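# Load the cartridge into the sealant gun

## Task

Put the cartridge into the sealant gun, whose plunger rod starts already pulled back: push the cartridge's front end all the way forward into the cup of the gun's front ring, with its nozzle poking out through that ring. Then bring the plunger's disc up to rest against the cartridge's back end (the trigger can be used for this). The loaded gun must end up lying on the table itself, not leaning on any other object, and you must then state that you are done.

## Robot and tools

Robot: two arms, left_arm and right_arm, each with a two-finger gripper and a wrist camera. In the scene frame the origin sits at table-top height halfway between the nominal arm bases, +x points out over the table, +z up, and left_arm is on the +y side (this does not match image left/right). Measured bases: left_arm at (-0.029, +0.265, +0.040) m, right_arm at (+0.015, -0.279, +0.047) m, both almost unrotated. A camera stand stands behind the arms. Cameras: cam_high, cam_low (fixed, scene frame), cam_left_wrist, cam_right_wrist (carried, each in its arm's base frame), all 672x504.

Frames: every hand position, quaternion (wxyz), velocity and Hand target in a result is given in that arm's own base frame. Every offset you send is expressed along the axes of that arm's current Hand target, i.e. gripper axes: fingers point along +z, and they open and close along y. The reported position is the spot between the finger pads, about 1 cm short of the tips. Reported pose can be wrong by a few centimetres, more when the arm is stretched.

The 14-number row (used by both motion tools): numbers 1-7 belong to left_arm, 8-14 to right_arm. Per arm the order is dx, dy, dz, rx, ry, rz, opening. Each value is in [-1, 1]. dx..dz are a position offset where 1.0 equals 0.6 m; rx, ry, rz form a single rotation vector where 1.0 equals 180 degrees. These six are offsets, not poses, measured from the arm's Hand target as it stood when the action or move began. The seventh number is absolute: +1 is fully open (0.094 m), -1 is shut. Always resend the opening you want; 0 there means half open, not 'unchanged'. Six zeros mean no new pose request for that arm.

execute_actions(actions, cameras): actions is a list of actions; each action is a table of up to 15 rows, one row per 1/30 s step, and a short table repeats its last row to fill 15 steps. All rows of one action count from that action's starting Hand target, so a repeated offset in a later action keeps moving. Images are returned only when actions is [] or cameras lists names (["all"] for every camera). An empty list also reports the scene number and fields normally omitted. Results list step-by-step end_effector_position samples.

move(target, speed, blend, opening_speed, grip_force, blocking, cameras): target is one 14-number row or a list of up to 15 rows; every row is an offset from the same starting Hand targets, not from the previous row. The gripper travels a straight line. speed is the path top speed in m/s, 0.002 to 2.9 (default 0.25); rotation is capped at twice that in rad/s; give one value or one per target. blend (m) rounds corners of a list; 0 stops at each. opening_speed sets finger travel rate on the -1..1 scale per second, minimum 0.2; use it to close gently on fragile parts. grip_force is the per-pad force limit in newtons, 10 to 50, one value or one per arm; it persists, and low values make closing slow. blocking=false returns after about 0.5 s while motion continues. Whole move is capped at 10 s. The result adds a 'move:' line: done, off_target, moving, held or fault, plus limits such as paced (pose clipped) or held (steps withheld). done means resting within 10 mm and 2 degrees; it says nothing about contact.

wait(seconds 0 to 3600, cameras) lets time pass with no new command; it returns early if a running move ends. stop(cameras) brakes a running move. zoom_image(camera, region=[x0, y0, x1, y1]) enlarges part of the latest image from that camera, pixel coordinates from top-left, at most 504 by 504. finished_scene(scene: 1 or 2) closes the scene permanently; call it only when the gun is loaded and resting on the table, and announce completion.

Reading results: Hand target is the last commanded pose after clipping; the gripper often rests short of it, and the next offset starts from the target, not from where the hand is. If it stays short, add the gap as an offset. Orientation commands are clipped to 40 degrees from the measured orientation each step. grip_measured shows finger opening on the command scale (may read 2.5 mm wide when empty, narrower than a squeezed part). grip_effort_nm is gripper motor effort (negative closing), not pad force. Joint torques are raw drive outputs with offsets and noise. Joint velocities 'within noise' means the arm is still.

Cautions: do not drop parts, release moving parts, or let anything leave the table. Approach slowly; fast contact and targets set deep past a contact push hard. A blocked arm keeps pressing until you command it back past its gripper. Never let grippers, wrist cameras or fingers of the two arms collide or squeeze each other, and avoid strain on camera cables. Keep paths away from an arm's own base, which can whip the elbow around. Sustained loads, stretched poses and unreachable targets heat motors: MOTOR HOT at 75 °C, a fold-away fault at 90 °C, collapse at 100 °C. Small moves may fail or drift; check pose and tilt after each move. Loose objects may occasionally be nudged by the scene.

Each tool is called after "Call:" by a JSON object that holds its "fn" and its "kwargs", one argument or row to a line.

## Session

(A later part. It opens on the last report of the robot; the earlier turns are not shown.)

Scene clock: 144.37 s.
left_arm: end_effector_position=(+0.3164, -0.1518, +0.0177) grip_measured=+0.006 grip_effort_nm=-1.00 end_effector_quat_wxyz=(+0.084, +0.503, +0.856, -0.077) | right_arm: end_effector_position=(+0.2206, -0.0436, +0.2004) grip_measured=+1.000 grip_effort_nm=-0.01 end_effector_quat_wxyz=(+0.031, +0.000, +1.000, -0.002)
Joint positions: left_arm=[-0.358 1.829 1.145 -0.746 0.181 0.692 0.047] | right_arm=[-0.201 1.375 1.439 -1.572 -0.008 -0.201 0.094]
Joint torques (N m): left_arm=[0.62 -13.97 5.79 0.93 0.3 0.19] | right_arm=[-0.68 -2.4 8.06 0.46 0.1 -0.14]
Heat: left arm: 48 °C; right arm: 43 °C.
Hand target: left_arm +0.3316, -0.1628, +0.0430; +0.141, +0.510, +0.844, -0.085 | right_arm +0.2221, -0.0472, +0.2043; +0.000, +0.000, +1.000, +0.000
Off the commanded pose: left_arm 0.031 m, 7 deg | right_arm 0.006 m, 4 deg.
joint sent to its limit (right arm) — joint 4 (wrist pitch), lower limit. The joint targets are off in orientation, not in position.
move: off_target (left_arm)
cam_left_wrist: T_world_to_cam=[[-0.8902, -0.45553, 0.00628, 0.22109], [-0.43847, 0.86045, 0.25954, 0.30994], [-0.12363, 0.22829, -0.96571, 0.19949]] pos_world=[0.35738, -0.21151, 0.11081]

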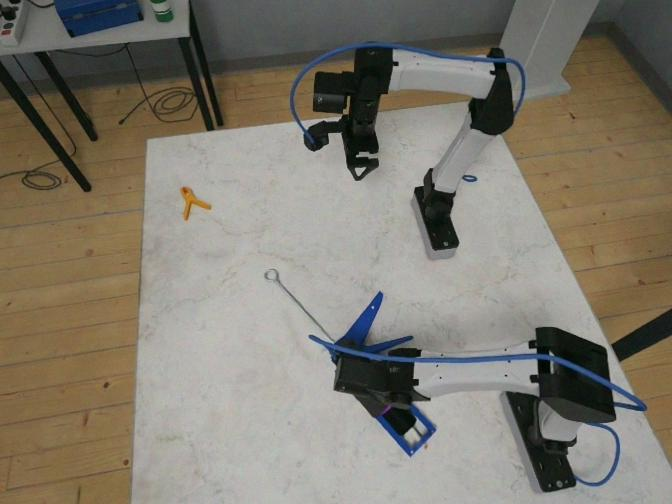

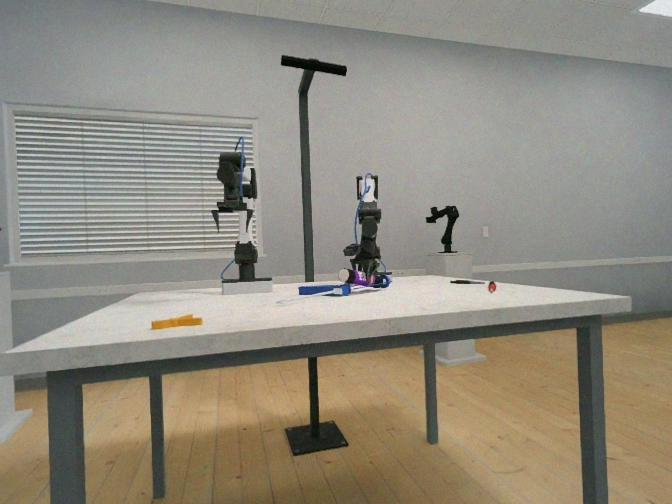

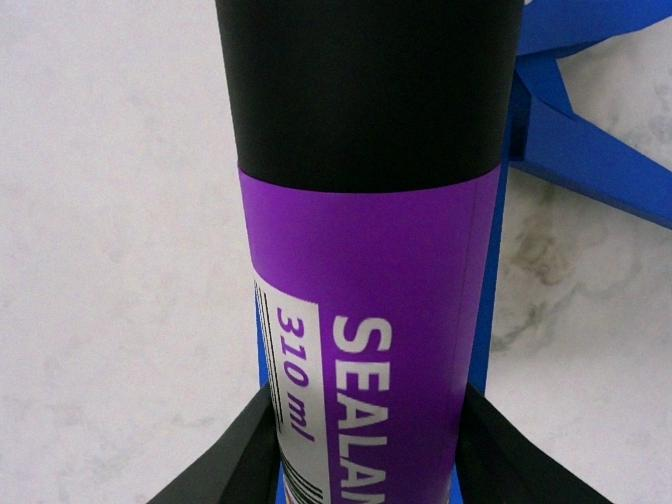

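Call:
{"fn": "move", "kwargs": {
  "target": [0.014,0,-0.016,0,0,0,-0.04,0,0,0,0,0,0,1],
  "speed": 0.06,
  "cameras": ["cam_high","cam_low","cam_left_wrist"]
}}

Call:
{"fn": "zoom_image", "kwargs": {
  "camera": "cam_low",
  "region": [320, 250, 400, 310]
}}

Call:
{"fn": "zoom_image", "kwargs": {
  "camera": "cam_high",
  "region": [370, 370, 460, 470]
}}

Scene clock: 166.47 s.
left_arm: end_effector_position=(+0.3146, -0.1441, +0.0224) grip_measured=+0.006 grip_effort_nm=-1.00 end_effector_quat_wxyz=(+0.090, +0.506, +0.855, -0.077) | right_arm: end_effector_position=(+0.2206, -0.0436, +0.2004) grip_measured=+1.000 grip_effort_nm=-0.01 end_effector_quat_wxyz=(+0.031, +0.000, +1.000, -0.002)
Joint positions: left_arm=[-0.336 1.798 1.124 -0.748 0.186 0.718 0.047] | right_arm=[-0.201 1.375 1.439 -1.572 -0.008 -0.201 0.094]
Joint torques (N m): left_arm=[0.8 -14.15 6.15 0.76 0.32 0.18] | right_arm=[-0.68 -2.43 8.06 0.47 0.1 -0.14]
Motor temperatures (°C): left_arm=[27 53 47 29 25 22 26] | right_arm=[23 40 43 26 26 25 26]
Heat: left arm: 53 °C; right arm: 43 °C.
Hand target: left_arm +0.3264, -0.1531, +0.0492; +0.141, +0.510, +0.844, -0.085 | right_arm +0.2221, -0.0472, +0.2043; +0.000, +0.000, +1.000, +0.000
Off the commanded pose: left_arm 0.031 m, 6 deg | right_arm 0.006 m, 4 deg.
joint sent to its limit (right arm) — joint 4 (wrist pitch), lower limit. The joint targets are off in orientation, not in position.
move: off_target (left_arm)
cam_left_wrist: T_world_to_cam=[[-0.89234, -0.45136, -0.00138, 0.2244], [-0.43734, 0.86386, 0.24996, 0.30155], [-0.11163, 0.22365, -0.96826, 0.19765]] pos_world=[0.35419, -0.20342, 0.11631]

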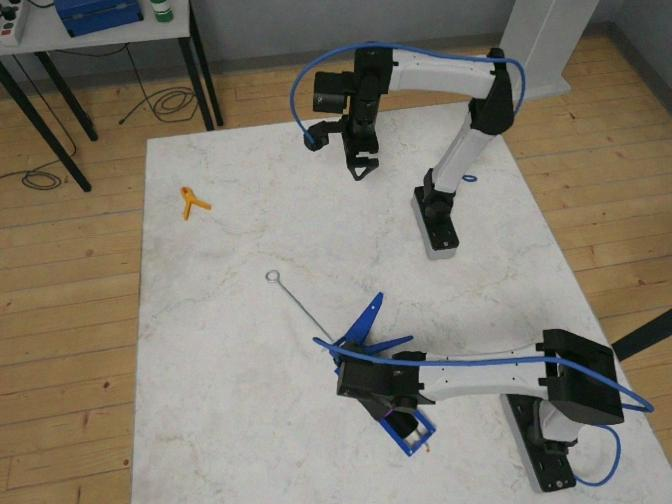

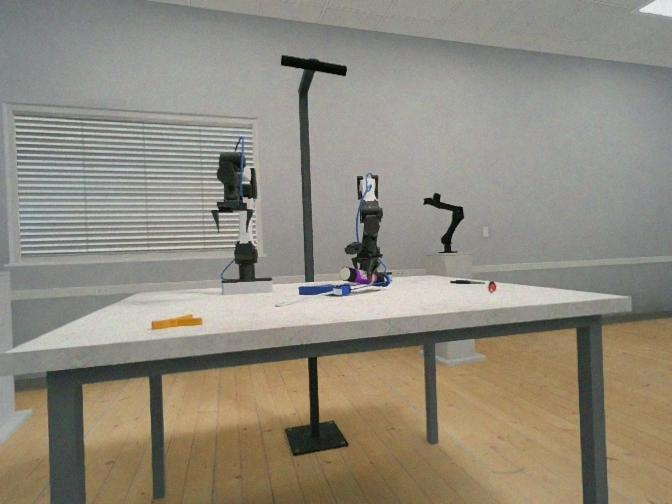

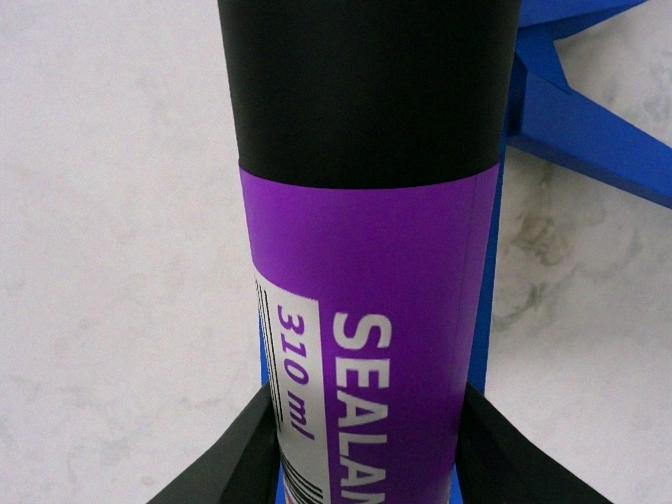

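Scaled by 6.300.

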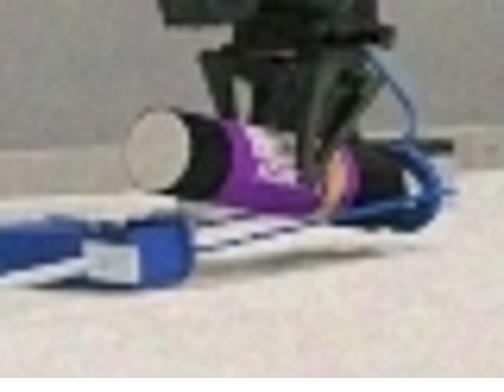

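Scaled by 5.040.

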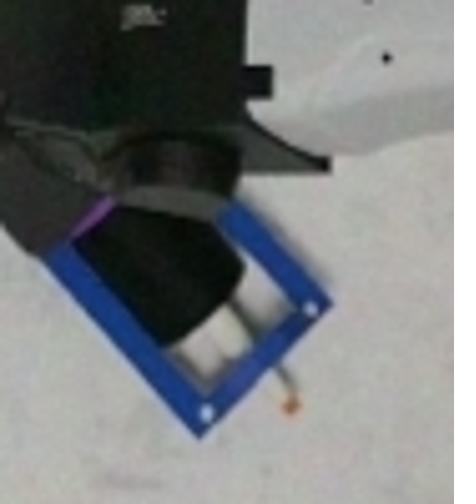

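Call:
{"fn": "move", "kwargs": {
  "target": [0.0298,-0.0043,-0.001,0,0.0056,0,-0.04,0,0,0,0,0,0,1],
  "speed": 0.05,
  "cameras": ["cam_high","cam_low","cam_left_wrist"]
}}

Call:
{"fn": "zoom_image", "kwargs": {
  "camera": "cam_low",
  "region": [320, 250, 400, 310]
}}

Call:
{"fn": "zoom_image", "kwargs": {
  "camera": "cam_high",
  "region": [370, 370, 460, 470]
}}

Scene clock: 180.40 s.
left_arm: end_effector_position=(+0.3031, -0.1309, +0.0192) grip_measured=+0.006 grip_effort_nm=-1.00 end_effector_quat_wxyz=(+0.083, +0.506, +0.855, -0.076) | right_arm: end_effector_position=(+0.2206, -0.0436, +0.2004) grip_measured=+1.000 grip_effort_nm=-0.01 end_effector_quat_wxyz=(+0.031, +0.000, +1.000, -0.002)
Joint positions: left_arm=[-0.31 1.762 1.069 -0.748 0.186 0.746 0.047] | right_arm=[-0.201 1.375 1.439 -1.572 -0.008 -0.201 0.094]
Joint torques (N m): left_arm=[0.66 -13.55 6.04 0.77 0.31 0.2] | right_arm=[-0.68 -2.44 8.06 0.46 0.1 -0.14]
Motor temperatures (°C): left_arm=[27 56 47 29 25 22 26] | right_arm=[23 40 43 26 26 25 26]
Heat: left arm: 56 °C; right arm: 43 °C.
Hand target: left_arm +0.3162, -0.1391, +0.0440; +0.134, +0.510, +0.846, -0.081 | right_arm +0.2221, -0.0472, +0.2043; +0.000, +0.000, +1.000, +0.000
Off the commanded pose: left_arm 0.029 m, 6 deg | right_arm 0.006 m, 4 deg.
joint sent to its limit (right arm) — joint 4 (wrist pitch), lower limit. The joint targets are off in orientation, not in position.
move: off_target (left_arm)
cam_left_wrist: T_world_to_cam=[[-0.89266, -0.45069, 0.006, 0.22012], [-0.43349, 0.8621, 0.26242, 0.28428], [-0.12344, 0.23165, -0.96494, 0.19487]] pos_world=[0.34378, -0.19101, 0.11211]

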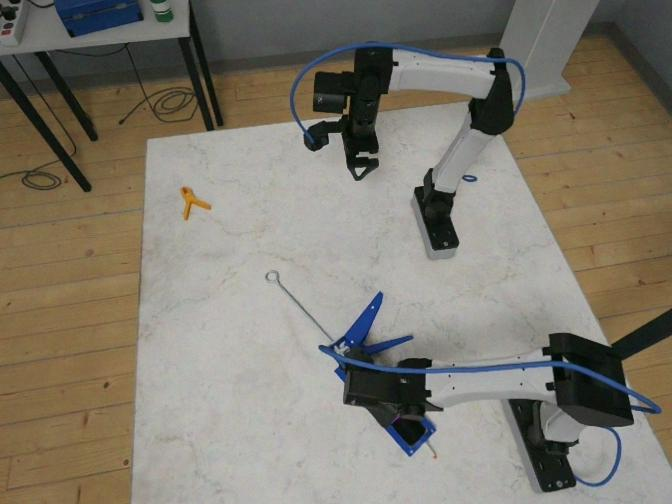

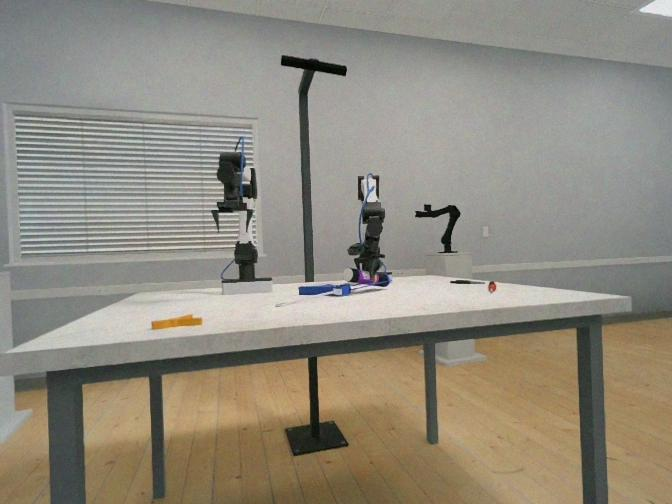

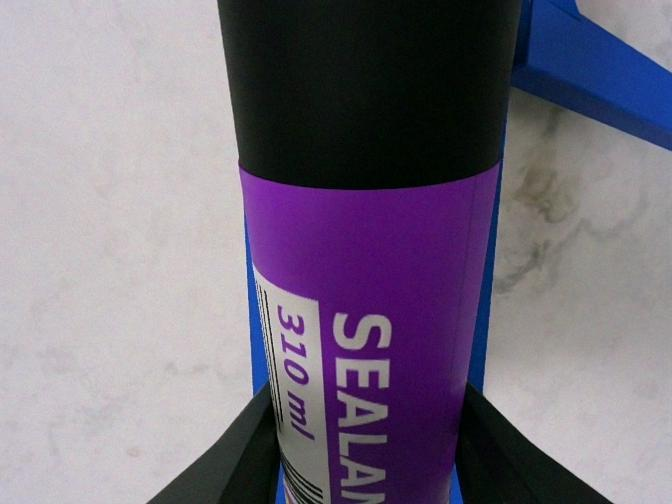

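Scaled by 6.300.

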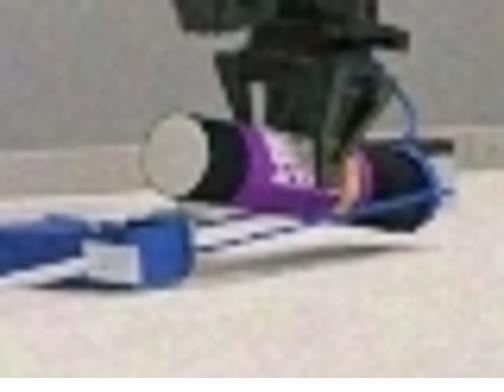

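Scaled by 5.040.

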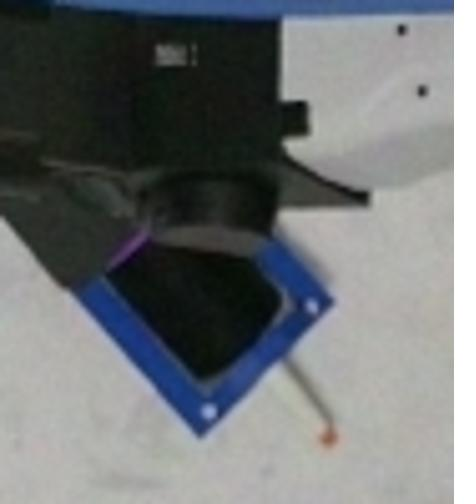

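Call:
{"fn": "move", "kwargs": {
  "target": [0.0253,0.001,-0.001,0,0.008,0,-0.04,0,0,0,0,0,0,1],
  "speed": 0.05,
  "cameras": ["cam_high","cam_low","cam_left_wrist"]
}}

Call:
{"fn": "zoom_image", "kwargs": {
  "camera": "cam_low",
  "region": [320, 250, 400, 310]
}}

Call:
{"fn": "zoom_image", "kwargs": {
  "camera": "cam_high",
  "region": [370, 370, 460, 470]
}}

Scene clock: 190.37 s.
left_arm: end_effector_position=(+0.2986, -0.1211, +0.0167) grip_measured=+0.006 grip_effort_nm=-1.00 end_effector_quat_wxyz=(+0.079, +0.507, +0.855, -0.076) | right_arm: end_effector_position=(+0.2206, -0.0436, +0.2004) grip_measured=+1.000 grip_effort_nm=-0.01 end_effector_quat_wxyz=(+0.031, +0.000, +1.000, -0.002)
Joint positions: left_arm=[-0.285 1.749 1.043 -0.749 0.186 0.775 0.047] | right_arm=[-0.201 1.375 1.439 -1.572 -0.008 -0.201 0.094]
Joint torques (N m): left_arm=[0.91 -13.37 5.85 0.64 0.18 0.13] | right_arm=[-0.65 -2.41 8.08 0.47 0.1 -0.14]
Motor temperatures (°C): left_arm=[27 58 46 28 25 22 26] | right_arm=[23 40 44 26 26 25 26]
Heat: left arm: 58 °C; right arm: 44 °C.
Hand target: left_arm +0.3099, -0.1258, +0.0398; +0.123, +0.511, +0.847, -0.074 | right_arm +0.2221, -0.0472, +0.2043; +0.000, +0.000, +1.000, +0.000
Off the commanded pose: left_arm 0.026 m, 5 deg | right_arm 0.006 m, 4 deg.
joint sent to its limit (right arm) — joint 4 (wrist pitch), lower limit. The joint targets are off in orientation, not in position.
move: off_target (left_arm)
cam_left_wrist: T_world_to_cam=[[-0.89396, -0.44805, 0.00919, 0.2212], [-0.42922, 0.86193, 0.26991, 0.27307], [-0.12885, 0.23734, -0.96284, 0.19188]] pos_world=[0.33968, -0.1818, 0.10902]

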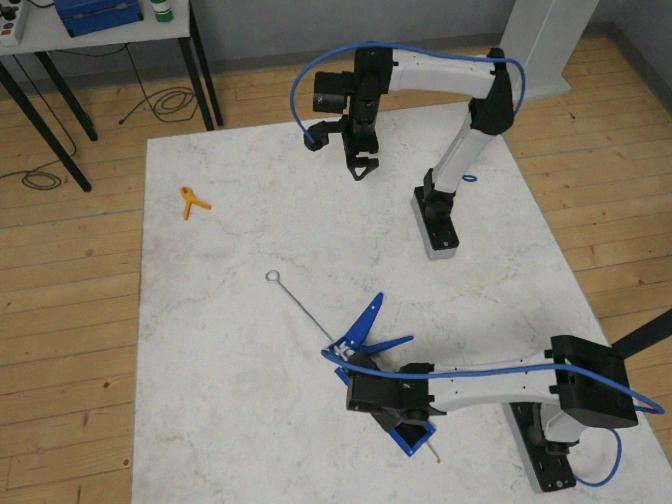

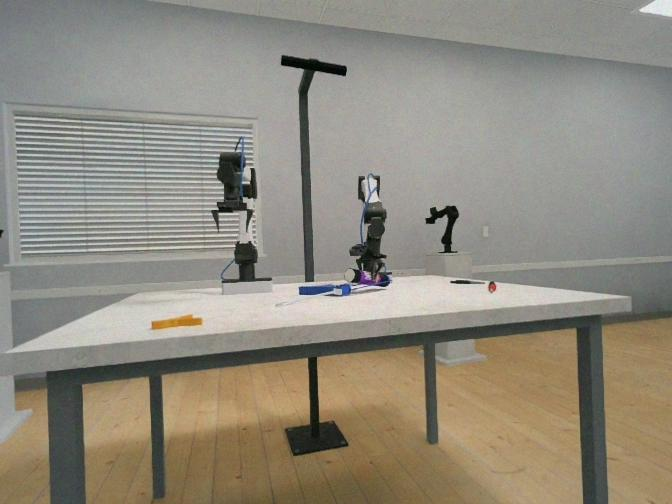

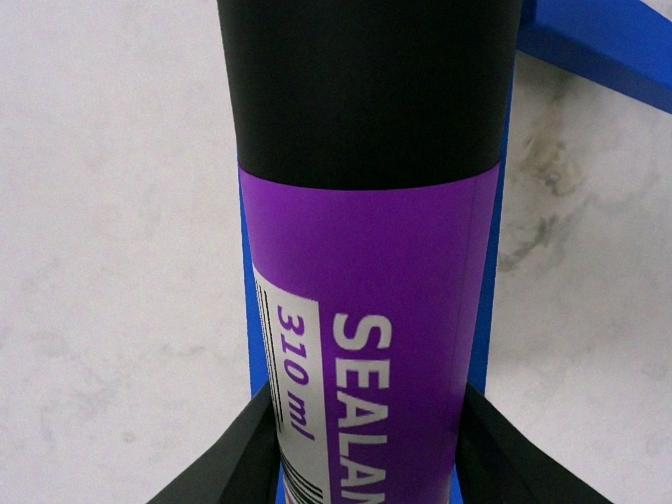

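Scaled by 6.300.

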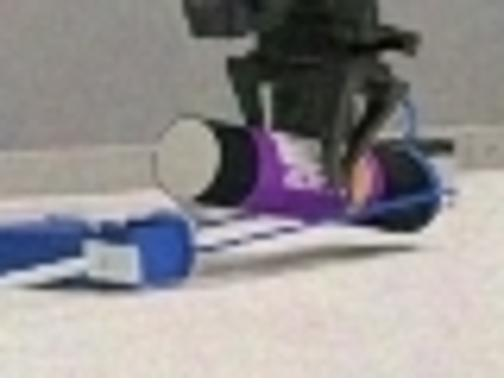

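Scaled by 5.040.

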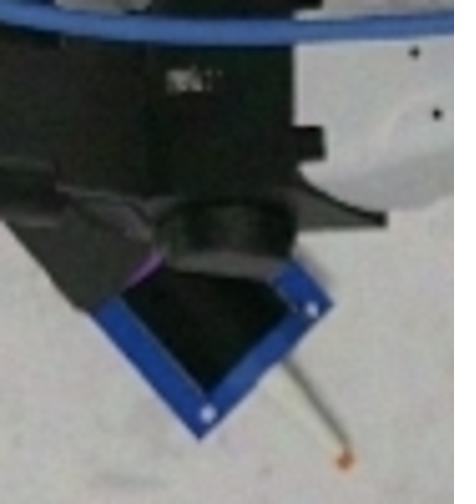

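Call:
{"fn": "move", "kwargs": {
  "target": [0.015,0.001,0.002,0,0.006,0,-0.04,0,0,0,0,0,0,1],
  "speed": 0.04,
  "cameras": ["cam_high","cam_low","cam_left_wrist"]
}}

Call:
{"fn": "zoom_image", "kwargs": {
  "camera": "cam_low",
  "region": [320, 250, 400, 310]
}}

Call:
{"fn": "zoom_image", "kwargs": {
  "camera": "cam_high",
  "region": [370, 370, 460, 470]
}}

Scene clock: 197.80 s.
left_arm: end_effector_position=(+0.2958, -0.1167, +0.0150) grip_measured=+0.006 grip_effort_nm=-1.01 end_effector_quat_wxyz=(+0.076, +0.509, +0.854, -0.076) | right_arm: end_effector_position=(+0.2206, -0.0436, +0.2004) grip_measured=+1.000 grip_effort_nm=-0.01 end_effector_quat_wxyz=(+0.031, +0.000, +1.000, -0.002)
Joint positions: left_arm=[-0.275 1.744 1.03 -0.749 0.186 0.79 0.047] | right_arm=[-0.201 1.375 1.439 -1.572 -0.008 -0.201 0.094]
Joint torques (N m): left_arm=[1.1 -13.22 5.63 0.59 0.09 0.19] | right_arm=[-0.66 -2.41 8.08 0.47 0.1 -0.14]
Motor temperatures (°C): left_arm=[27 57 46 28 25 22 27] | right_arm=[23 40 44 26 26 25 26]
Heat: left arm: 57 °C; right arm: 44 °C.
Hand target: left_arm +0.3065, -0.1183, +0.0362; +0.115, +0.512, +0.848, -0.070 | right_arm +0.2221, -0.0472, +0.2043; +0.000, +0.000, +1.000, +0.000
Off the commanded pose: left_arm 0.024 m, 5 deg | right_arm 0.006 m, 4 deg.
joint sent to its limit (right arm) — joint 4 (wrist pitch), lower limit. The joint targets are off in orientation, not in position.
move: off_target (left_arm)
cam_left_wrist: T_world_to_cam=[[-0.89582, -0.44426, 0.01185, 0.22156], [-0.42432, 0.86293, 0.27442, 0.26716], [-0.13215, 0.2408, -0.96154, 0.19017]] pos_world=[0.33697, -0.1779, 0.10692]

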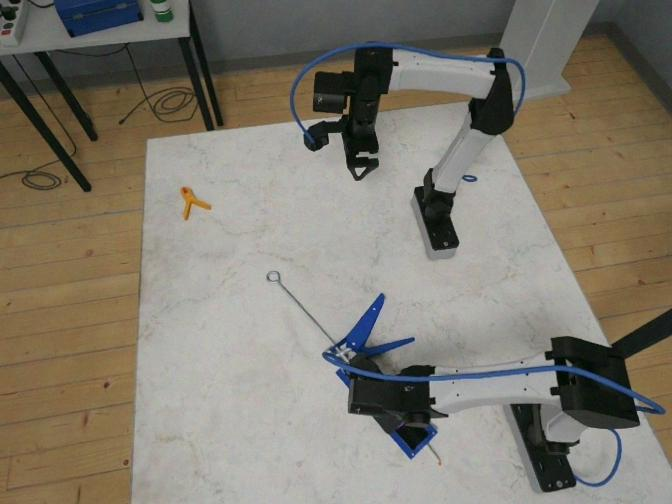

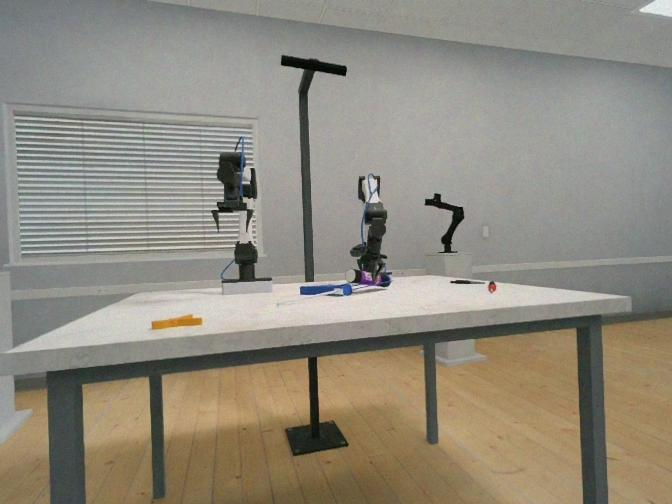

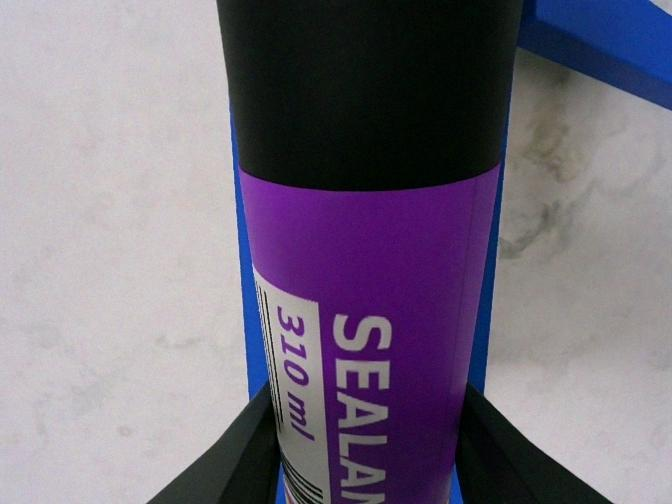

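Scaled by 6.300.

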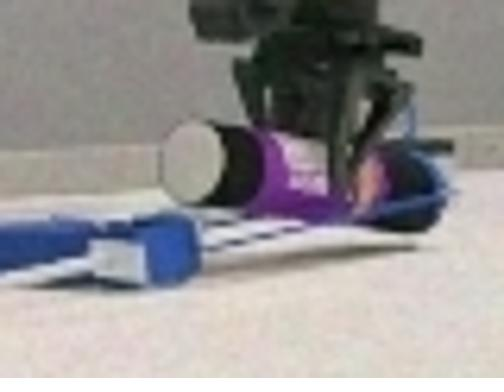

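Scaled by 5.040.

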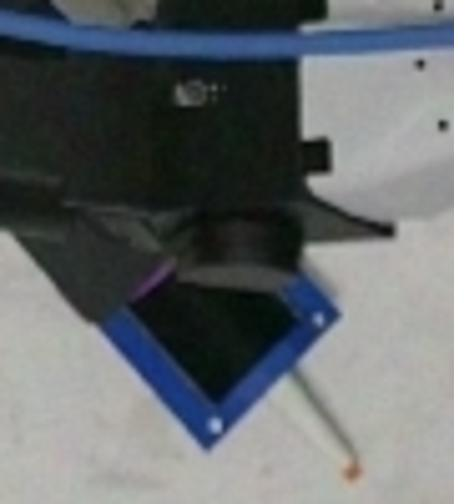

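Call:
{"fn": "move", "kwargs": {
  "target": [0.0208,-0.0092,0.0395,0,0.011,0,-0.04,0,0,0,0,0,0,1],
  "speed": 0.04,
  "cameras": ["cam_high","cam_low","cam_left_wrist"]
}}

Call:
{"fn": "zoom_image", "kwargs": {
  "camera": "cam_low",
  "region": [320, 250, 400, 310]
}}

Call:
{"fn": "zoom_image", "kwargs": {
  "camera": "cam_high",
  "region": [370, 370, 460, 470]
}}

Scene clock: 219.00 s.
left_arm: end_effector_position=(+0.2901, -0.1157, +0.0021) grip_measured=+0.006 grip_effort_nm=-1.00 end_effector_quat_wxyz=(+0.078, +0.511, +0.853, -0.074) | right_arm: end_effector_position=(+0.2206, -0.0436, +0.2004) grip_measured=+1.000 grip_effort_nm=-0.01 end_effector_quat_wxyz=(+0.031, +0.000, +1.000, -0.002)
Joint positions: left_arm=[-0.278 1.744 0.971 -0.684 0.184 0.791 0.047] | right_arm=[-0.201 1.375 1.439 -1.572 -0.008 -0.201 0.094]
Joint torques (N m): left_arm=[0.2 -10.17 5.08 0.74 -0.14 0.07] | right_arm=[-0.65 -2.4 8.09 0.46 0.1 -0.14]
Heat: left arm: 54 °C; right arm: 44 °C.
Hand target: left_arm +0.2991, -0.1158, +0.0101; +0.100, +0.513, +0.850, -0.061 | right_arm +0.2221, -0.0472, +0.2043; +0.000, +0.000, +1.000, +0.000
Off the commanded pose: left_arm 0.012 m, 3 deg | right_arm 0.006 m, 4 deg.
joint sent to its limit (right arm) — joint 4 (wrist pitch), lower limit. The joint targets are off in orientation, not in position.
move: off_target (left_arm)
cam_left_wrist: T_world_to_cam=[[-0.89763, -0.44071, 0.00582, 0.218], [-0.4227, 0.86453, 0.27187, 0.26725], [-0.12484, 0.24158, -0.96232, 0.17483]] pos_world=[0.33048, -0.1772, 0.09431]

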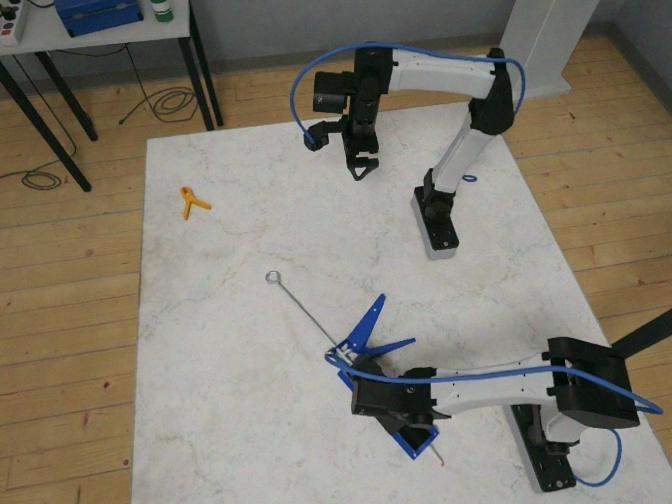

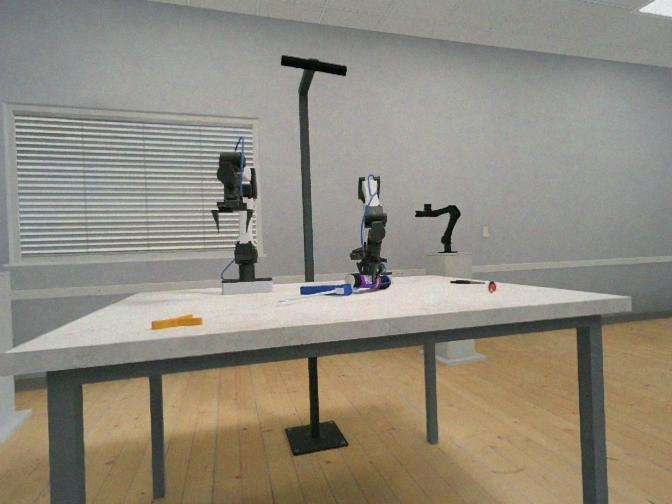

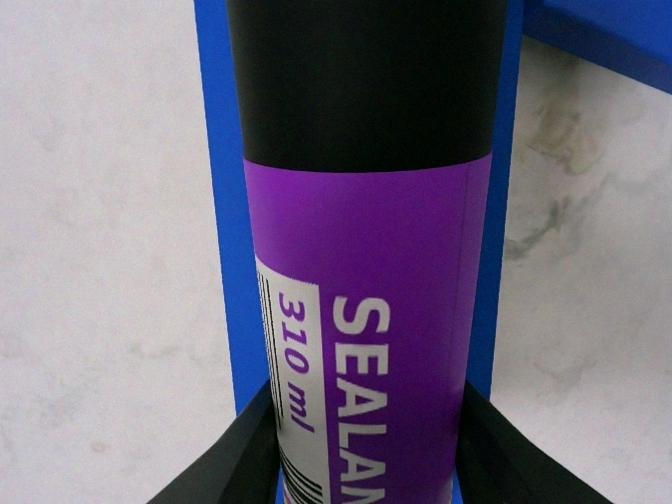

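Scaled by 6.300.

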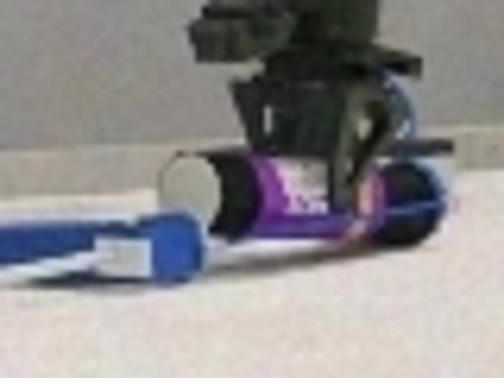

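Scaled by 5.040.

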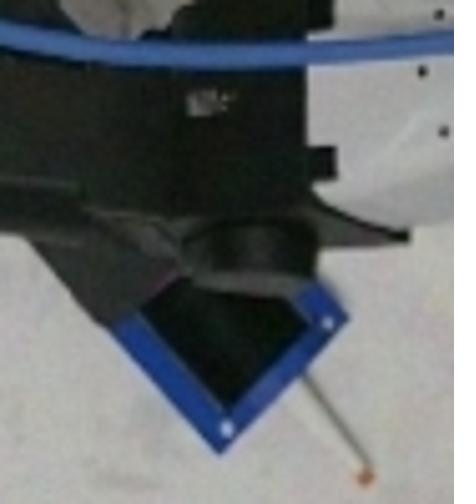

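Call:
{"fn": "move", "kwargs": {
  "target": [0.0187,-0.0117,0.0283,0,0.0528,0,-0.04,0,0,0,0,0,0,1],
  "speed": 0.04,
  "cameras": ["cam_high","cam_low","cam_left_wrist"]
}}

Call:
{"fn": "zoom_image", "kwargs": {
  "camera": "cam_low",
  "region": [320, 250, 400, 310]
}}

Call:
{"fn": "zoom_image", "kwargs": {
  "camera": "cam_high",
  "region": [370, 370, 460, 470]
}}

Scene clock: 229.30 s.
left_arm: end_effector_position=(+0.2865, -0.1158, -0.0050) grip_measured=+0.006 grip_effort_nm=-1.00 end_effector_quat_wxyz=(+0.040, +0.518, +0.854, -0.032) | right_arm: end_effector_position=(+0.2206, -0.0436, +0.2004) grip_measured=+1.000 grip_effort_nm=-0.01 end_effector_quat_wxyz=(+0.031, +0.000, +1.000, -0.002)
Joint positions: left_arm=[-0.34 1.785 1.006 -0.726 0.079 0.749 0.047] | right_arm=[-0.201 1.375 1.439 -1.572 -0.008 -0.201 0.094]
Joint torques (N m): left_arm=[-0.2 -6 6.17 0.38 -0.36 -0.09] | right_arm=[-0.66 -2.43 8.06 0.46 0.1 -0.14]
Motor temperatures (°C): left_arm=[27 52 45 28 24 22 27] | right_arm=[23 39 44 25 26 25 26]
Heat: left arm: 52 °C; right arm: 44 °C.
Hand target: left_arm +0.2895, -0.1129, -0.0091; +0.030, +0.517, +0.856, -0.018 | right_arm +0.2221, -0.0472, +0.2043; +0.000, +0.000, +1.000, +0.000
Off the commanded pose: left_arm 0.006 m, 2 deg | right_arm 0.006 m, 4 deg.
joint sent to its limit (right arm) — joint 4 (wrist pitch), lower limit. The joint targets are off in orientation, not in position.
move: done
cam_left_wrist: T_world_to_cam=[[-0.90273, -0.42955, -0.02393, 0.21744], [-0.40619, 0.83267, 0.3764, 0.25981], [-0.14176, 0.34951, -0.92615, 0.18507]] pos_world=[0.32806, -0.18762, 0.07882]

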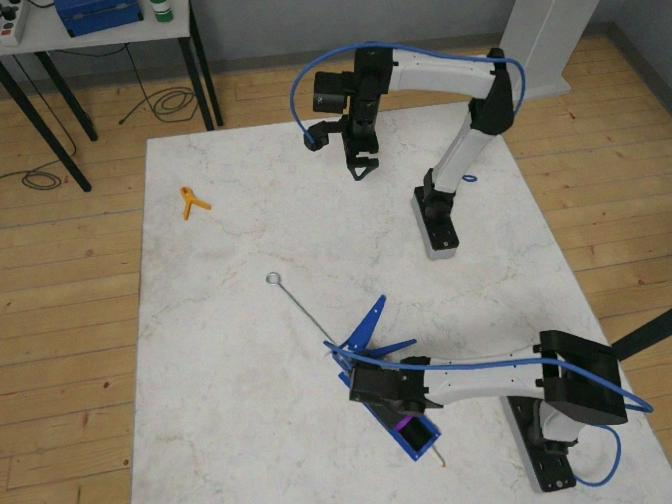

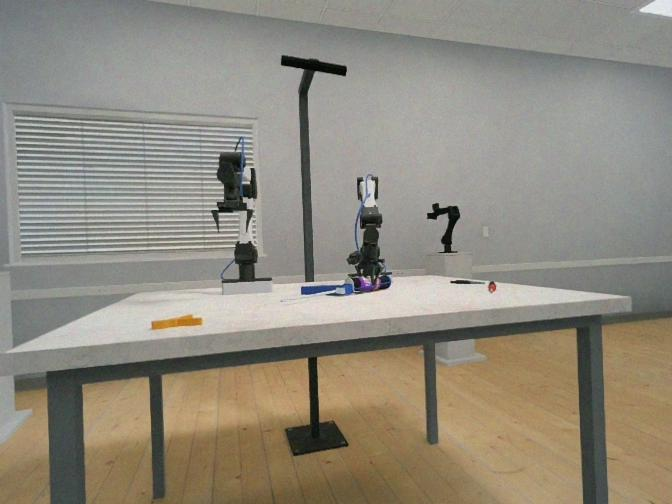

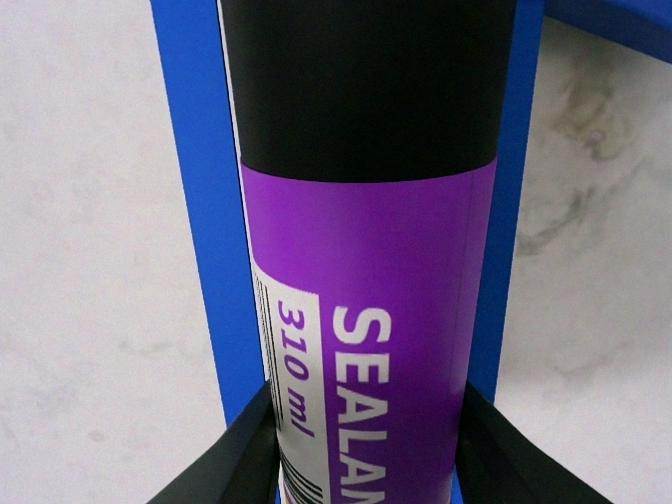

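Scaled by 6.300.

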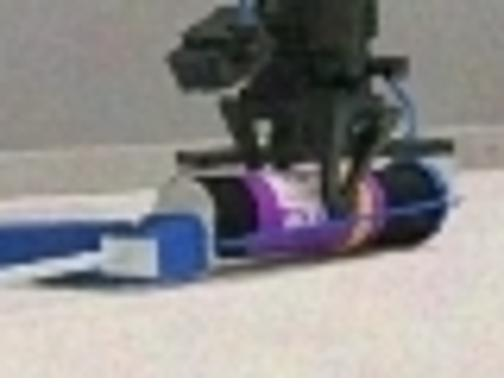

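Scaled by 5.040.

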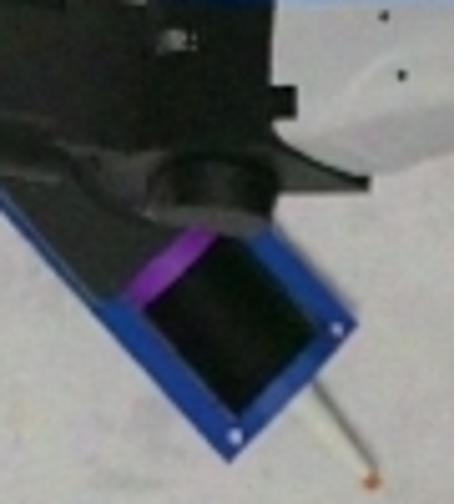

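Call:
{"fn": "move", "kwargs": {
  "target": [
    [0,0,0,0,0,0,0.2,0,0,0,0,0,0,1],
    [0,0,-0.2,0,0,0,0.25,0,0,0,0,0,0,1],
    [-0.05,0,-0.28,0,0.02,0,0.6,0,0,0,0,0,0,1]
  ],
  "opening_speed": 0.6,
  "speed": [0.05,0.08,0.2],
  "cameras": ["cam_high","cam_low","cam_left_wrist"]
}}

Call:
{"fn": "zoom_image", "kwargs": {
  "camera": "cam_low",
  "region": [320, 250, 400, 310]
}}

Call:
{"fn": "zoom_image", "kwargs": {
  "camera": "cam_left_wrist",
  "region": [200, 0, 500, 220]
}}

Scene clock: 241.50 s.
left_arm: end_effector_position=(+0.2939, -0.1283, +0.1592) grip_measured=+0.597 grip_effort_nm=0.15 end_effector_quat_wxyz=(+0.004, +0.518, +0.855, -0.009) | right_arm: end_effector_position=(+0.2206, -0.0436, +0.2004) grip_measured=+1.000 grip_effort_nm=-0.01 end_effector_quat_wxyz=(+0.031, +0.000, +1.000, -0.002)
Joint positions: left_arm=[-0.402 1.758 1.655 -1.461 0.018 0.687 0.075] | right_arm=[-0.201 1.375 1.439 -1.572 -0.008 -0.201 0.094]
Joint torques (N m): left_arm=[-0.28 -6.93 7.57 0.18 -0.23 -0.06] | right_arm=[-0.68 -2.43 8.09 0.46 0.1 -0.14]
Heat: left arm: 50 °C; right arm: 44 °C.
Hand target: left_arm +0.2981, -0.1291, +0.1605; +0.003, +0.517, +0.856, -0.002 | right_arm +0.2221, -0.0472, +0.2043; +0.000, +0.000, +1.000, +0.000
Off the commanded pose: left_arm 0.004 m, 1 deg | right_arm 0.006 m, 4 deg.
joint sent to its limit (right arm) — joint 4 (wrist pitch), lower limit. The joint targets are off in orientation, not in position.
move: done; target 2's new opening was sent with left_arm's hand 0.017 m and 3 deg from that target
cam_left_wrist: T_world_to_cam=[[-0.90272, -0.42958, -0.02376, 0.22263], [-0.39259, 0.79987, 0.45396, 0.19085], [-0.17601, 0.41912, -0.89071, 0.35587]] pos_world=[0.33854, -0.20617, 0.23563]

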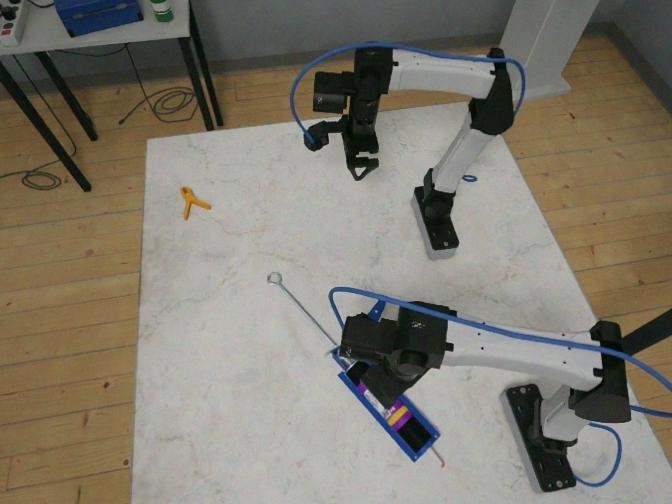

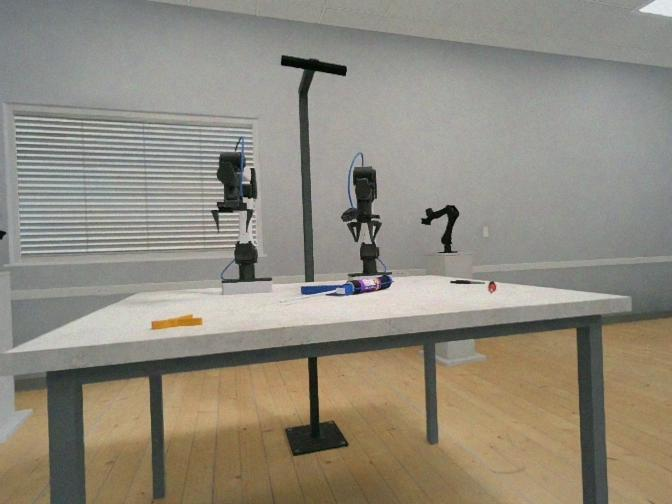

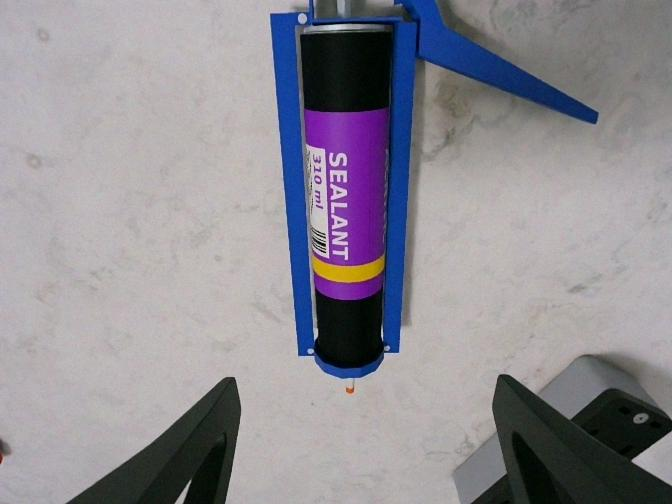

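Scaled by 6.300.

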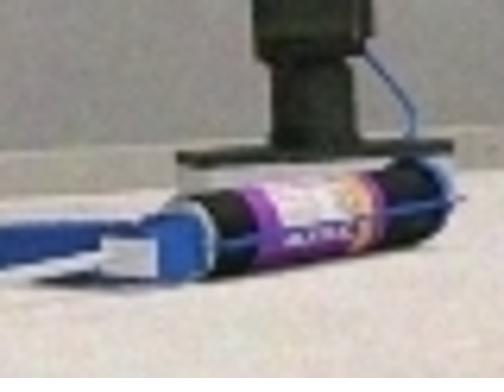

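Scaled by 1.680.

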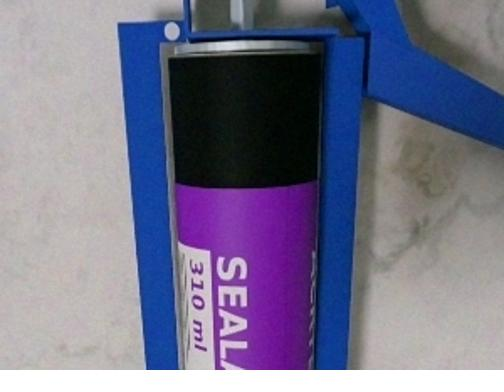

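Call:
{"fn": "move", "kwargs": {
  "target": [-0.19,-0.1065,0.1008,0,0,-0.475,1,0,0,0,0,0,0,1],
  "speed": 0.3,
  "cameras": ["cam_left_wrist","cam_high"]
}}

Scene clock: 255.70 s.
left_arm: end_effector_position=(+0.2884, -0.2552, +0.1019) grip_measured=+0.998 grip_effort_nm=0.15 end_effector_quat_wxyz=(-0.009, -0.199, +0.980, -0.003) | right_arm: end_effector_position=(+0.2206, -0.0436, +0.2004) grip_measured=+1.000 grip_effort_nm=-0.01 end_effector_quat_wxyz=(+0.031, +0.000, +1.000, -0.002)
Joint positions: left_arm=[-0.716 2.018 1.771 -1.329 0.018 -1.117 0.094] | right_arm=[-0.201 1.375 1.439 -1.572 -0.008 -0.201 0.094]
Joint torques (N m): left_arm=[-0.32 -9.02 7.64 0.23 -0.4 -0.1] | right_arm=[-0.66 -2.43 8.06 0.47 0.1 -0.15]
Heat: left arm: 48 °C; right arm: 44 °C.
Hand target: left_arm +0.2948, -0.2600, +0.1008; +0.001, -0.202, +0.979, -0.003 | right_arm +0.2221, -0.0472, +0.2043; +0.000, +0.000, +1.000, +0.000
Off the commanded pose: left_arm 0.008 m, 1 deg | right_arm 0.006 m, 4 deg.
joint sent to its limit (right arm) — joint 4 (wrist pitch), lower limit. The joint targets are off in orientation, not in position.
move: done
cam_left_wrist: T_world_to_cam=[[0.35445, -0.93461, -0.02954, -0.32907], [-0.8128, -0.32356, 0.48442, 0.14761], [-0.4623, -0.1477, -0.87434, 0.29332]] pos_world=[0.37222, -0.21646, 0.17523]
Images, in order (width x height): cam_high 672x504, cam_left_wrist 672x504.

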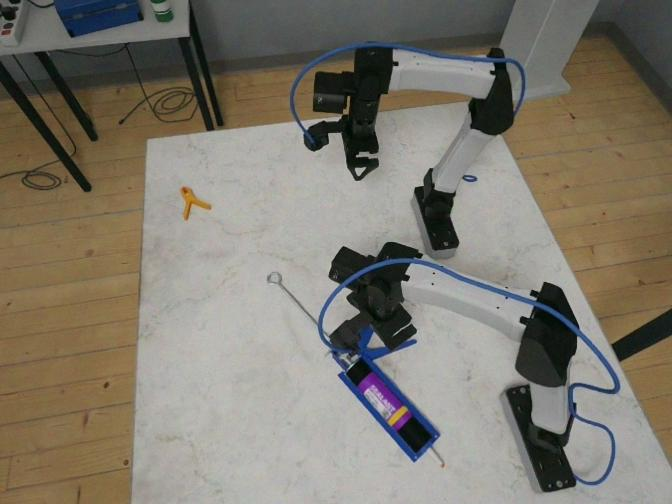

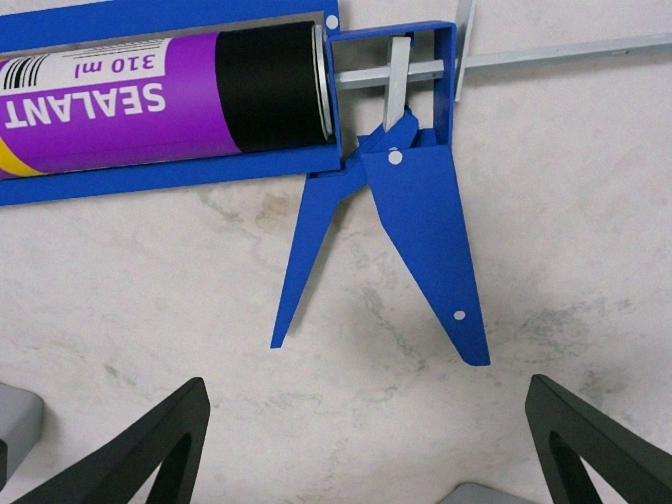

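Call:
{"fn": "move", "kwargs": {
  "target": [-0.0078,-0.0087,0.155,0,0,0,1,0,0,0,0,0,0,1],
  "speed": 0.15,
  "cameras": ["cam_left_wrist"]
}}

Scene clock: 264.07 s.
left_arm: end_effector_position=(+0.2992, -0.2646, +0.0163) grip_measured=+0.998 grip_effort_nm=0.15 end_effector_quat_wxyz=(-0.003, -0.199, +0.980, -0.011) | right_arm: end_effector_position=(+0.2206, -0.0436, +0.2004) grip_measured=+1.000 grip_effort_nm=-0.01 end_effector_quat_wxyz=(+0.031, +0.000, +1.000, -0.002)
Joint positions: left_arm=[-0.716 2.109 1.563 -1.011 0.018 -1.118 0.094] | right_arm=[-0.201 1.375 1.439 -1.572 -0.008 -0.201 0.094]
Joint torques (N m): left_arm=[0.2 -9.62 5.03 0.36 -0.37 -0.04] | right_arm=[-0.65 -2.41 8.08 0.46 0.11 -0.14]
Heat: left arm: 48 °C; right arm: 44 °C.
Hand target: left_arm +0.3014, -0.2635, +0.0078; +0.001, -0.202, +0.979, -0.003 | right_arm +0.2221, -0.0472, +0.2043; +0.000, +0.000, +1.000, +0.000
Off the commanded pose: left_arm 0.009 m, 1 deg | right_arm 0.006 m, 4 deg.
joint sent to its limit (right arm) — joint 4 (wrist pitch), lower limit. The joint targets are off in orientation, not in position.
move: done
cam_left_wrist: T_world_to_cam=[[0.3551, -0.93475, -0.01233, -0.34471], [-0.81973, -0.31769, 0.47657, 0.19853], [-0.44939, -0.15912, -0.87905, 0.21535]] pos_world=[0.38193, -0.22487, 0.09044]

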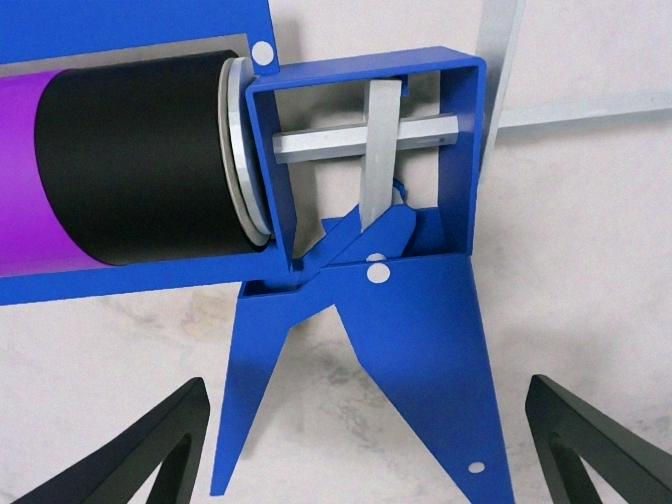

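Call:
{"fn": "move", "kwargs": {
  "target": [
    [0,0,0.0547,0,0,0,1,0,0,0,0,0,0,1],
    [0,0,0.0547,0,0,0,0.5,0,0,0,0,0,0,1]
  ],
  "speed": [0.08,0.05],
  "opening_speed": 0.4,
  "cameras": ["cam_left_wrist","cam_high"]
}}

Scene clock: 273.00 s.
left_arm: end_effector_position=(+0.2966, -0.2667, -0.0167) grip_measured=+0.500 grip_effort_nm=0.01 end_effector_quat_wxyz=(-0.011, -0.205, +0.979, -0.013) | right_arm: end_effector_position=(+0.2206, -0.0436, +0.2004) grip_measured=+1.000 grip_effort_nm=-0.01 end_effector_quat_wxyz=(+0.031, +0.000, +1.000, -0.002)
Joint positions: left_arm=[-0.718 2.157 1.5 -0.905 0.033 -1.132 0.07] | right_arm=[-0.201 1.375 1.439 -1.572 -0.008 -0.201 0.094]
Joint torques (N m): left_arm=[0.24 -9.87 5 0.42 -0.52 0.13] | right_arm=[-0.66 -2.43 8.08 0.47 0.11 -0.15]
Heat: left arm: 48 °C; right arm: 44 °C.
Hand target: left_arm +0.3015, -0.2637, -0.0250; +0.001, -0.202, +0.979, -0.003 | right_arm +0.2221, -0.0472, +0.2043; +0.000, +0.000, +1.000, +0.000
Off the commanded pose: left_arm 0.010 m, 2 deg | right_arm 0.006 m, 4 deg.
joint sent to its limit (right arm) — joint 4 (wrist pitch), lower limit. The joint targets are off in orientation, not in position.
move: done
cam_left_wrist: T_world_to_cam=[[0.36649, -0.93036, -0.01057, -0.34833], [-0.80859, -0.32411, 0.49106, 0.20673], [-0.46029, -0.17142, -0.87106, 0.18488]] pos_world=[0.37992, -0.22538, 0.05584]
Images, in order (width x height): cam_high 672x504, cam_left_wrist 672x504.

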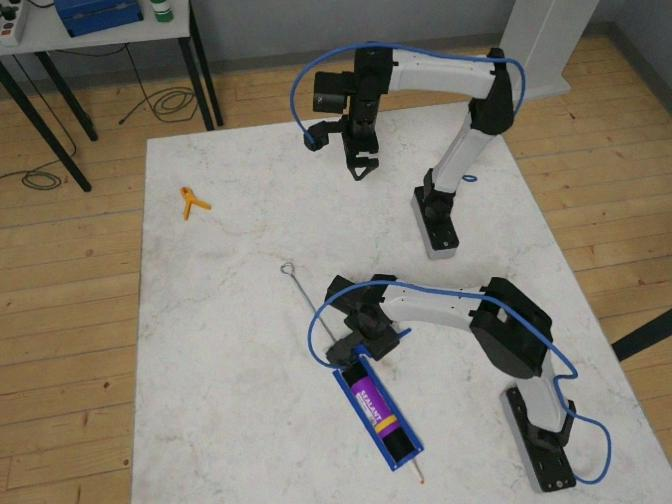

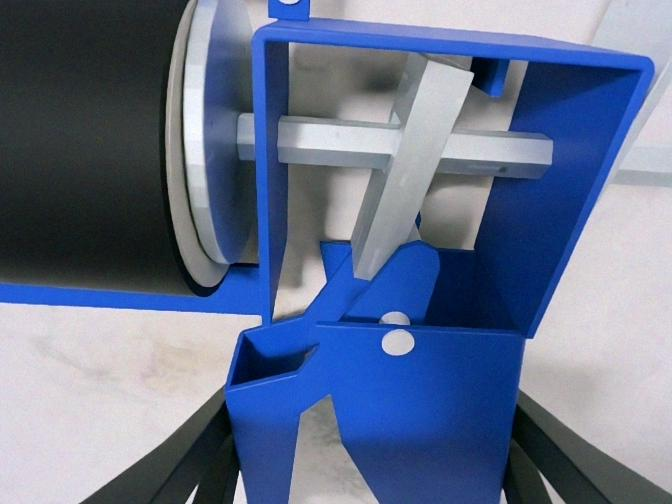

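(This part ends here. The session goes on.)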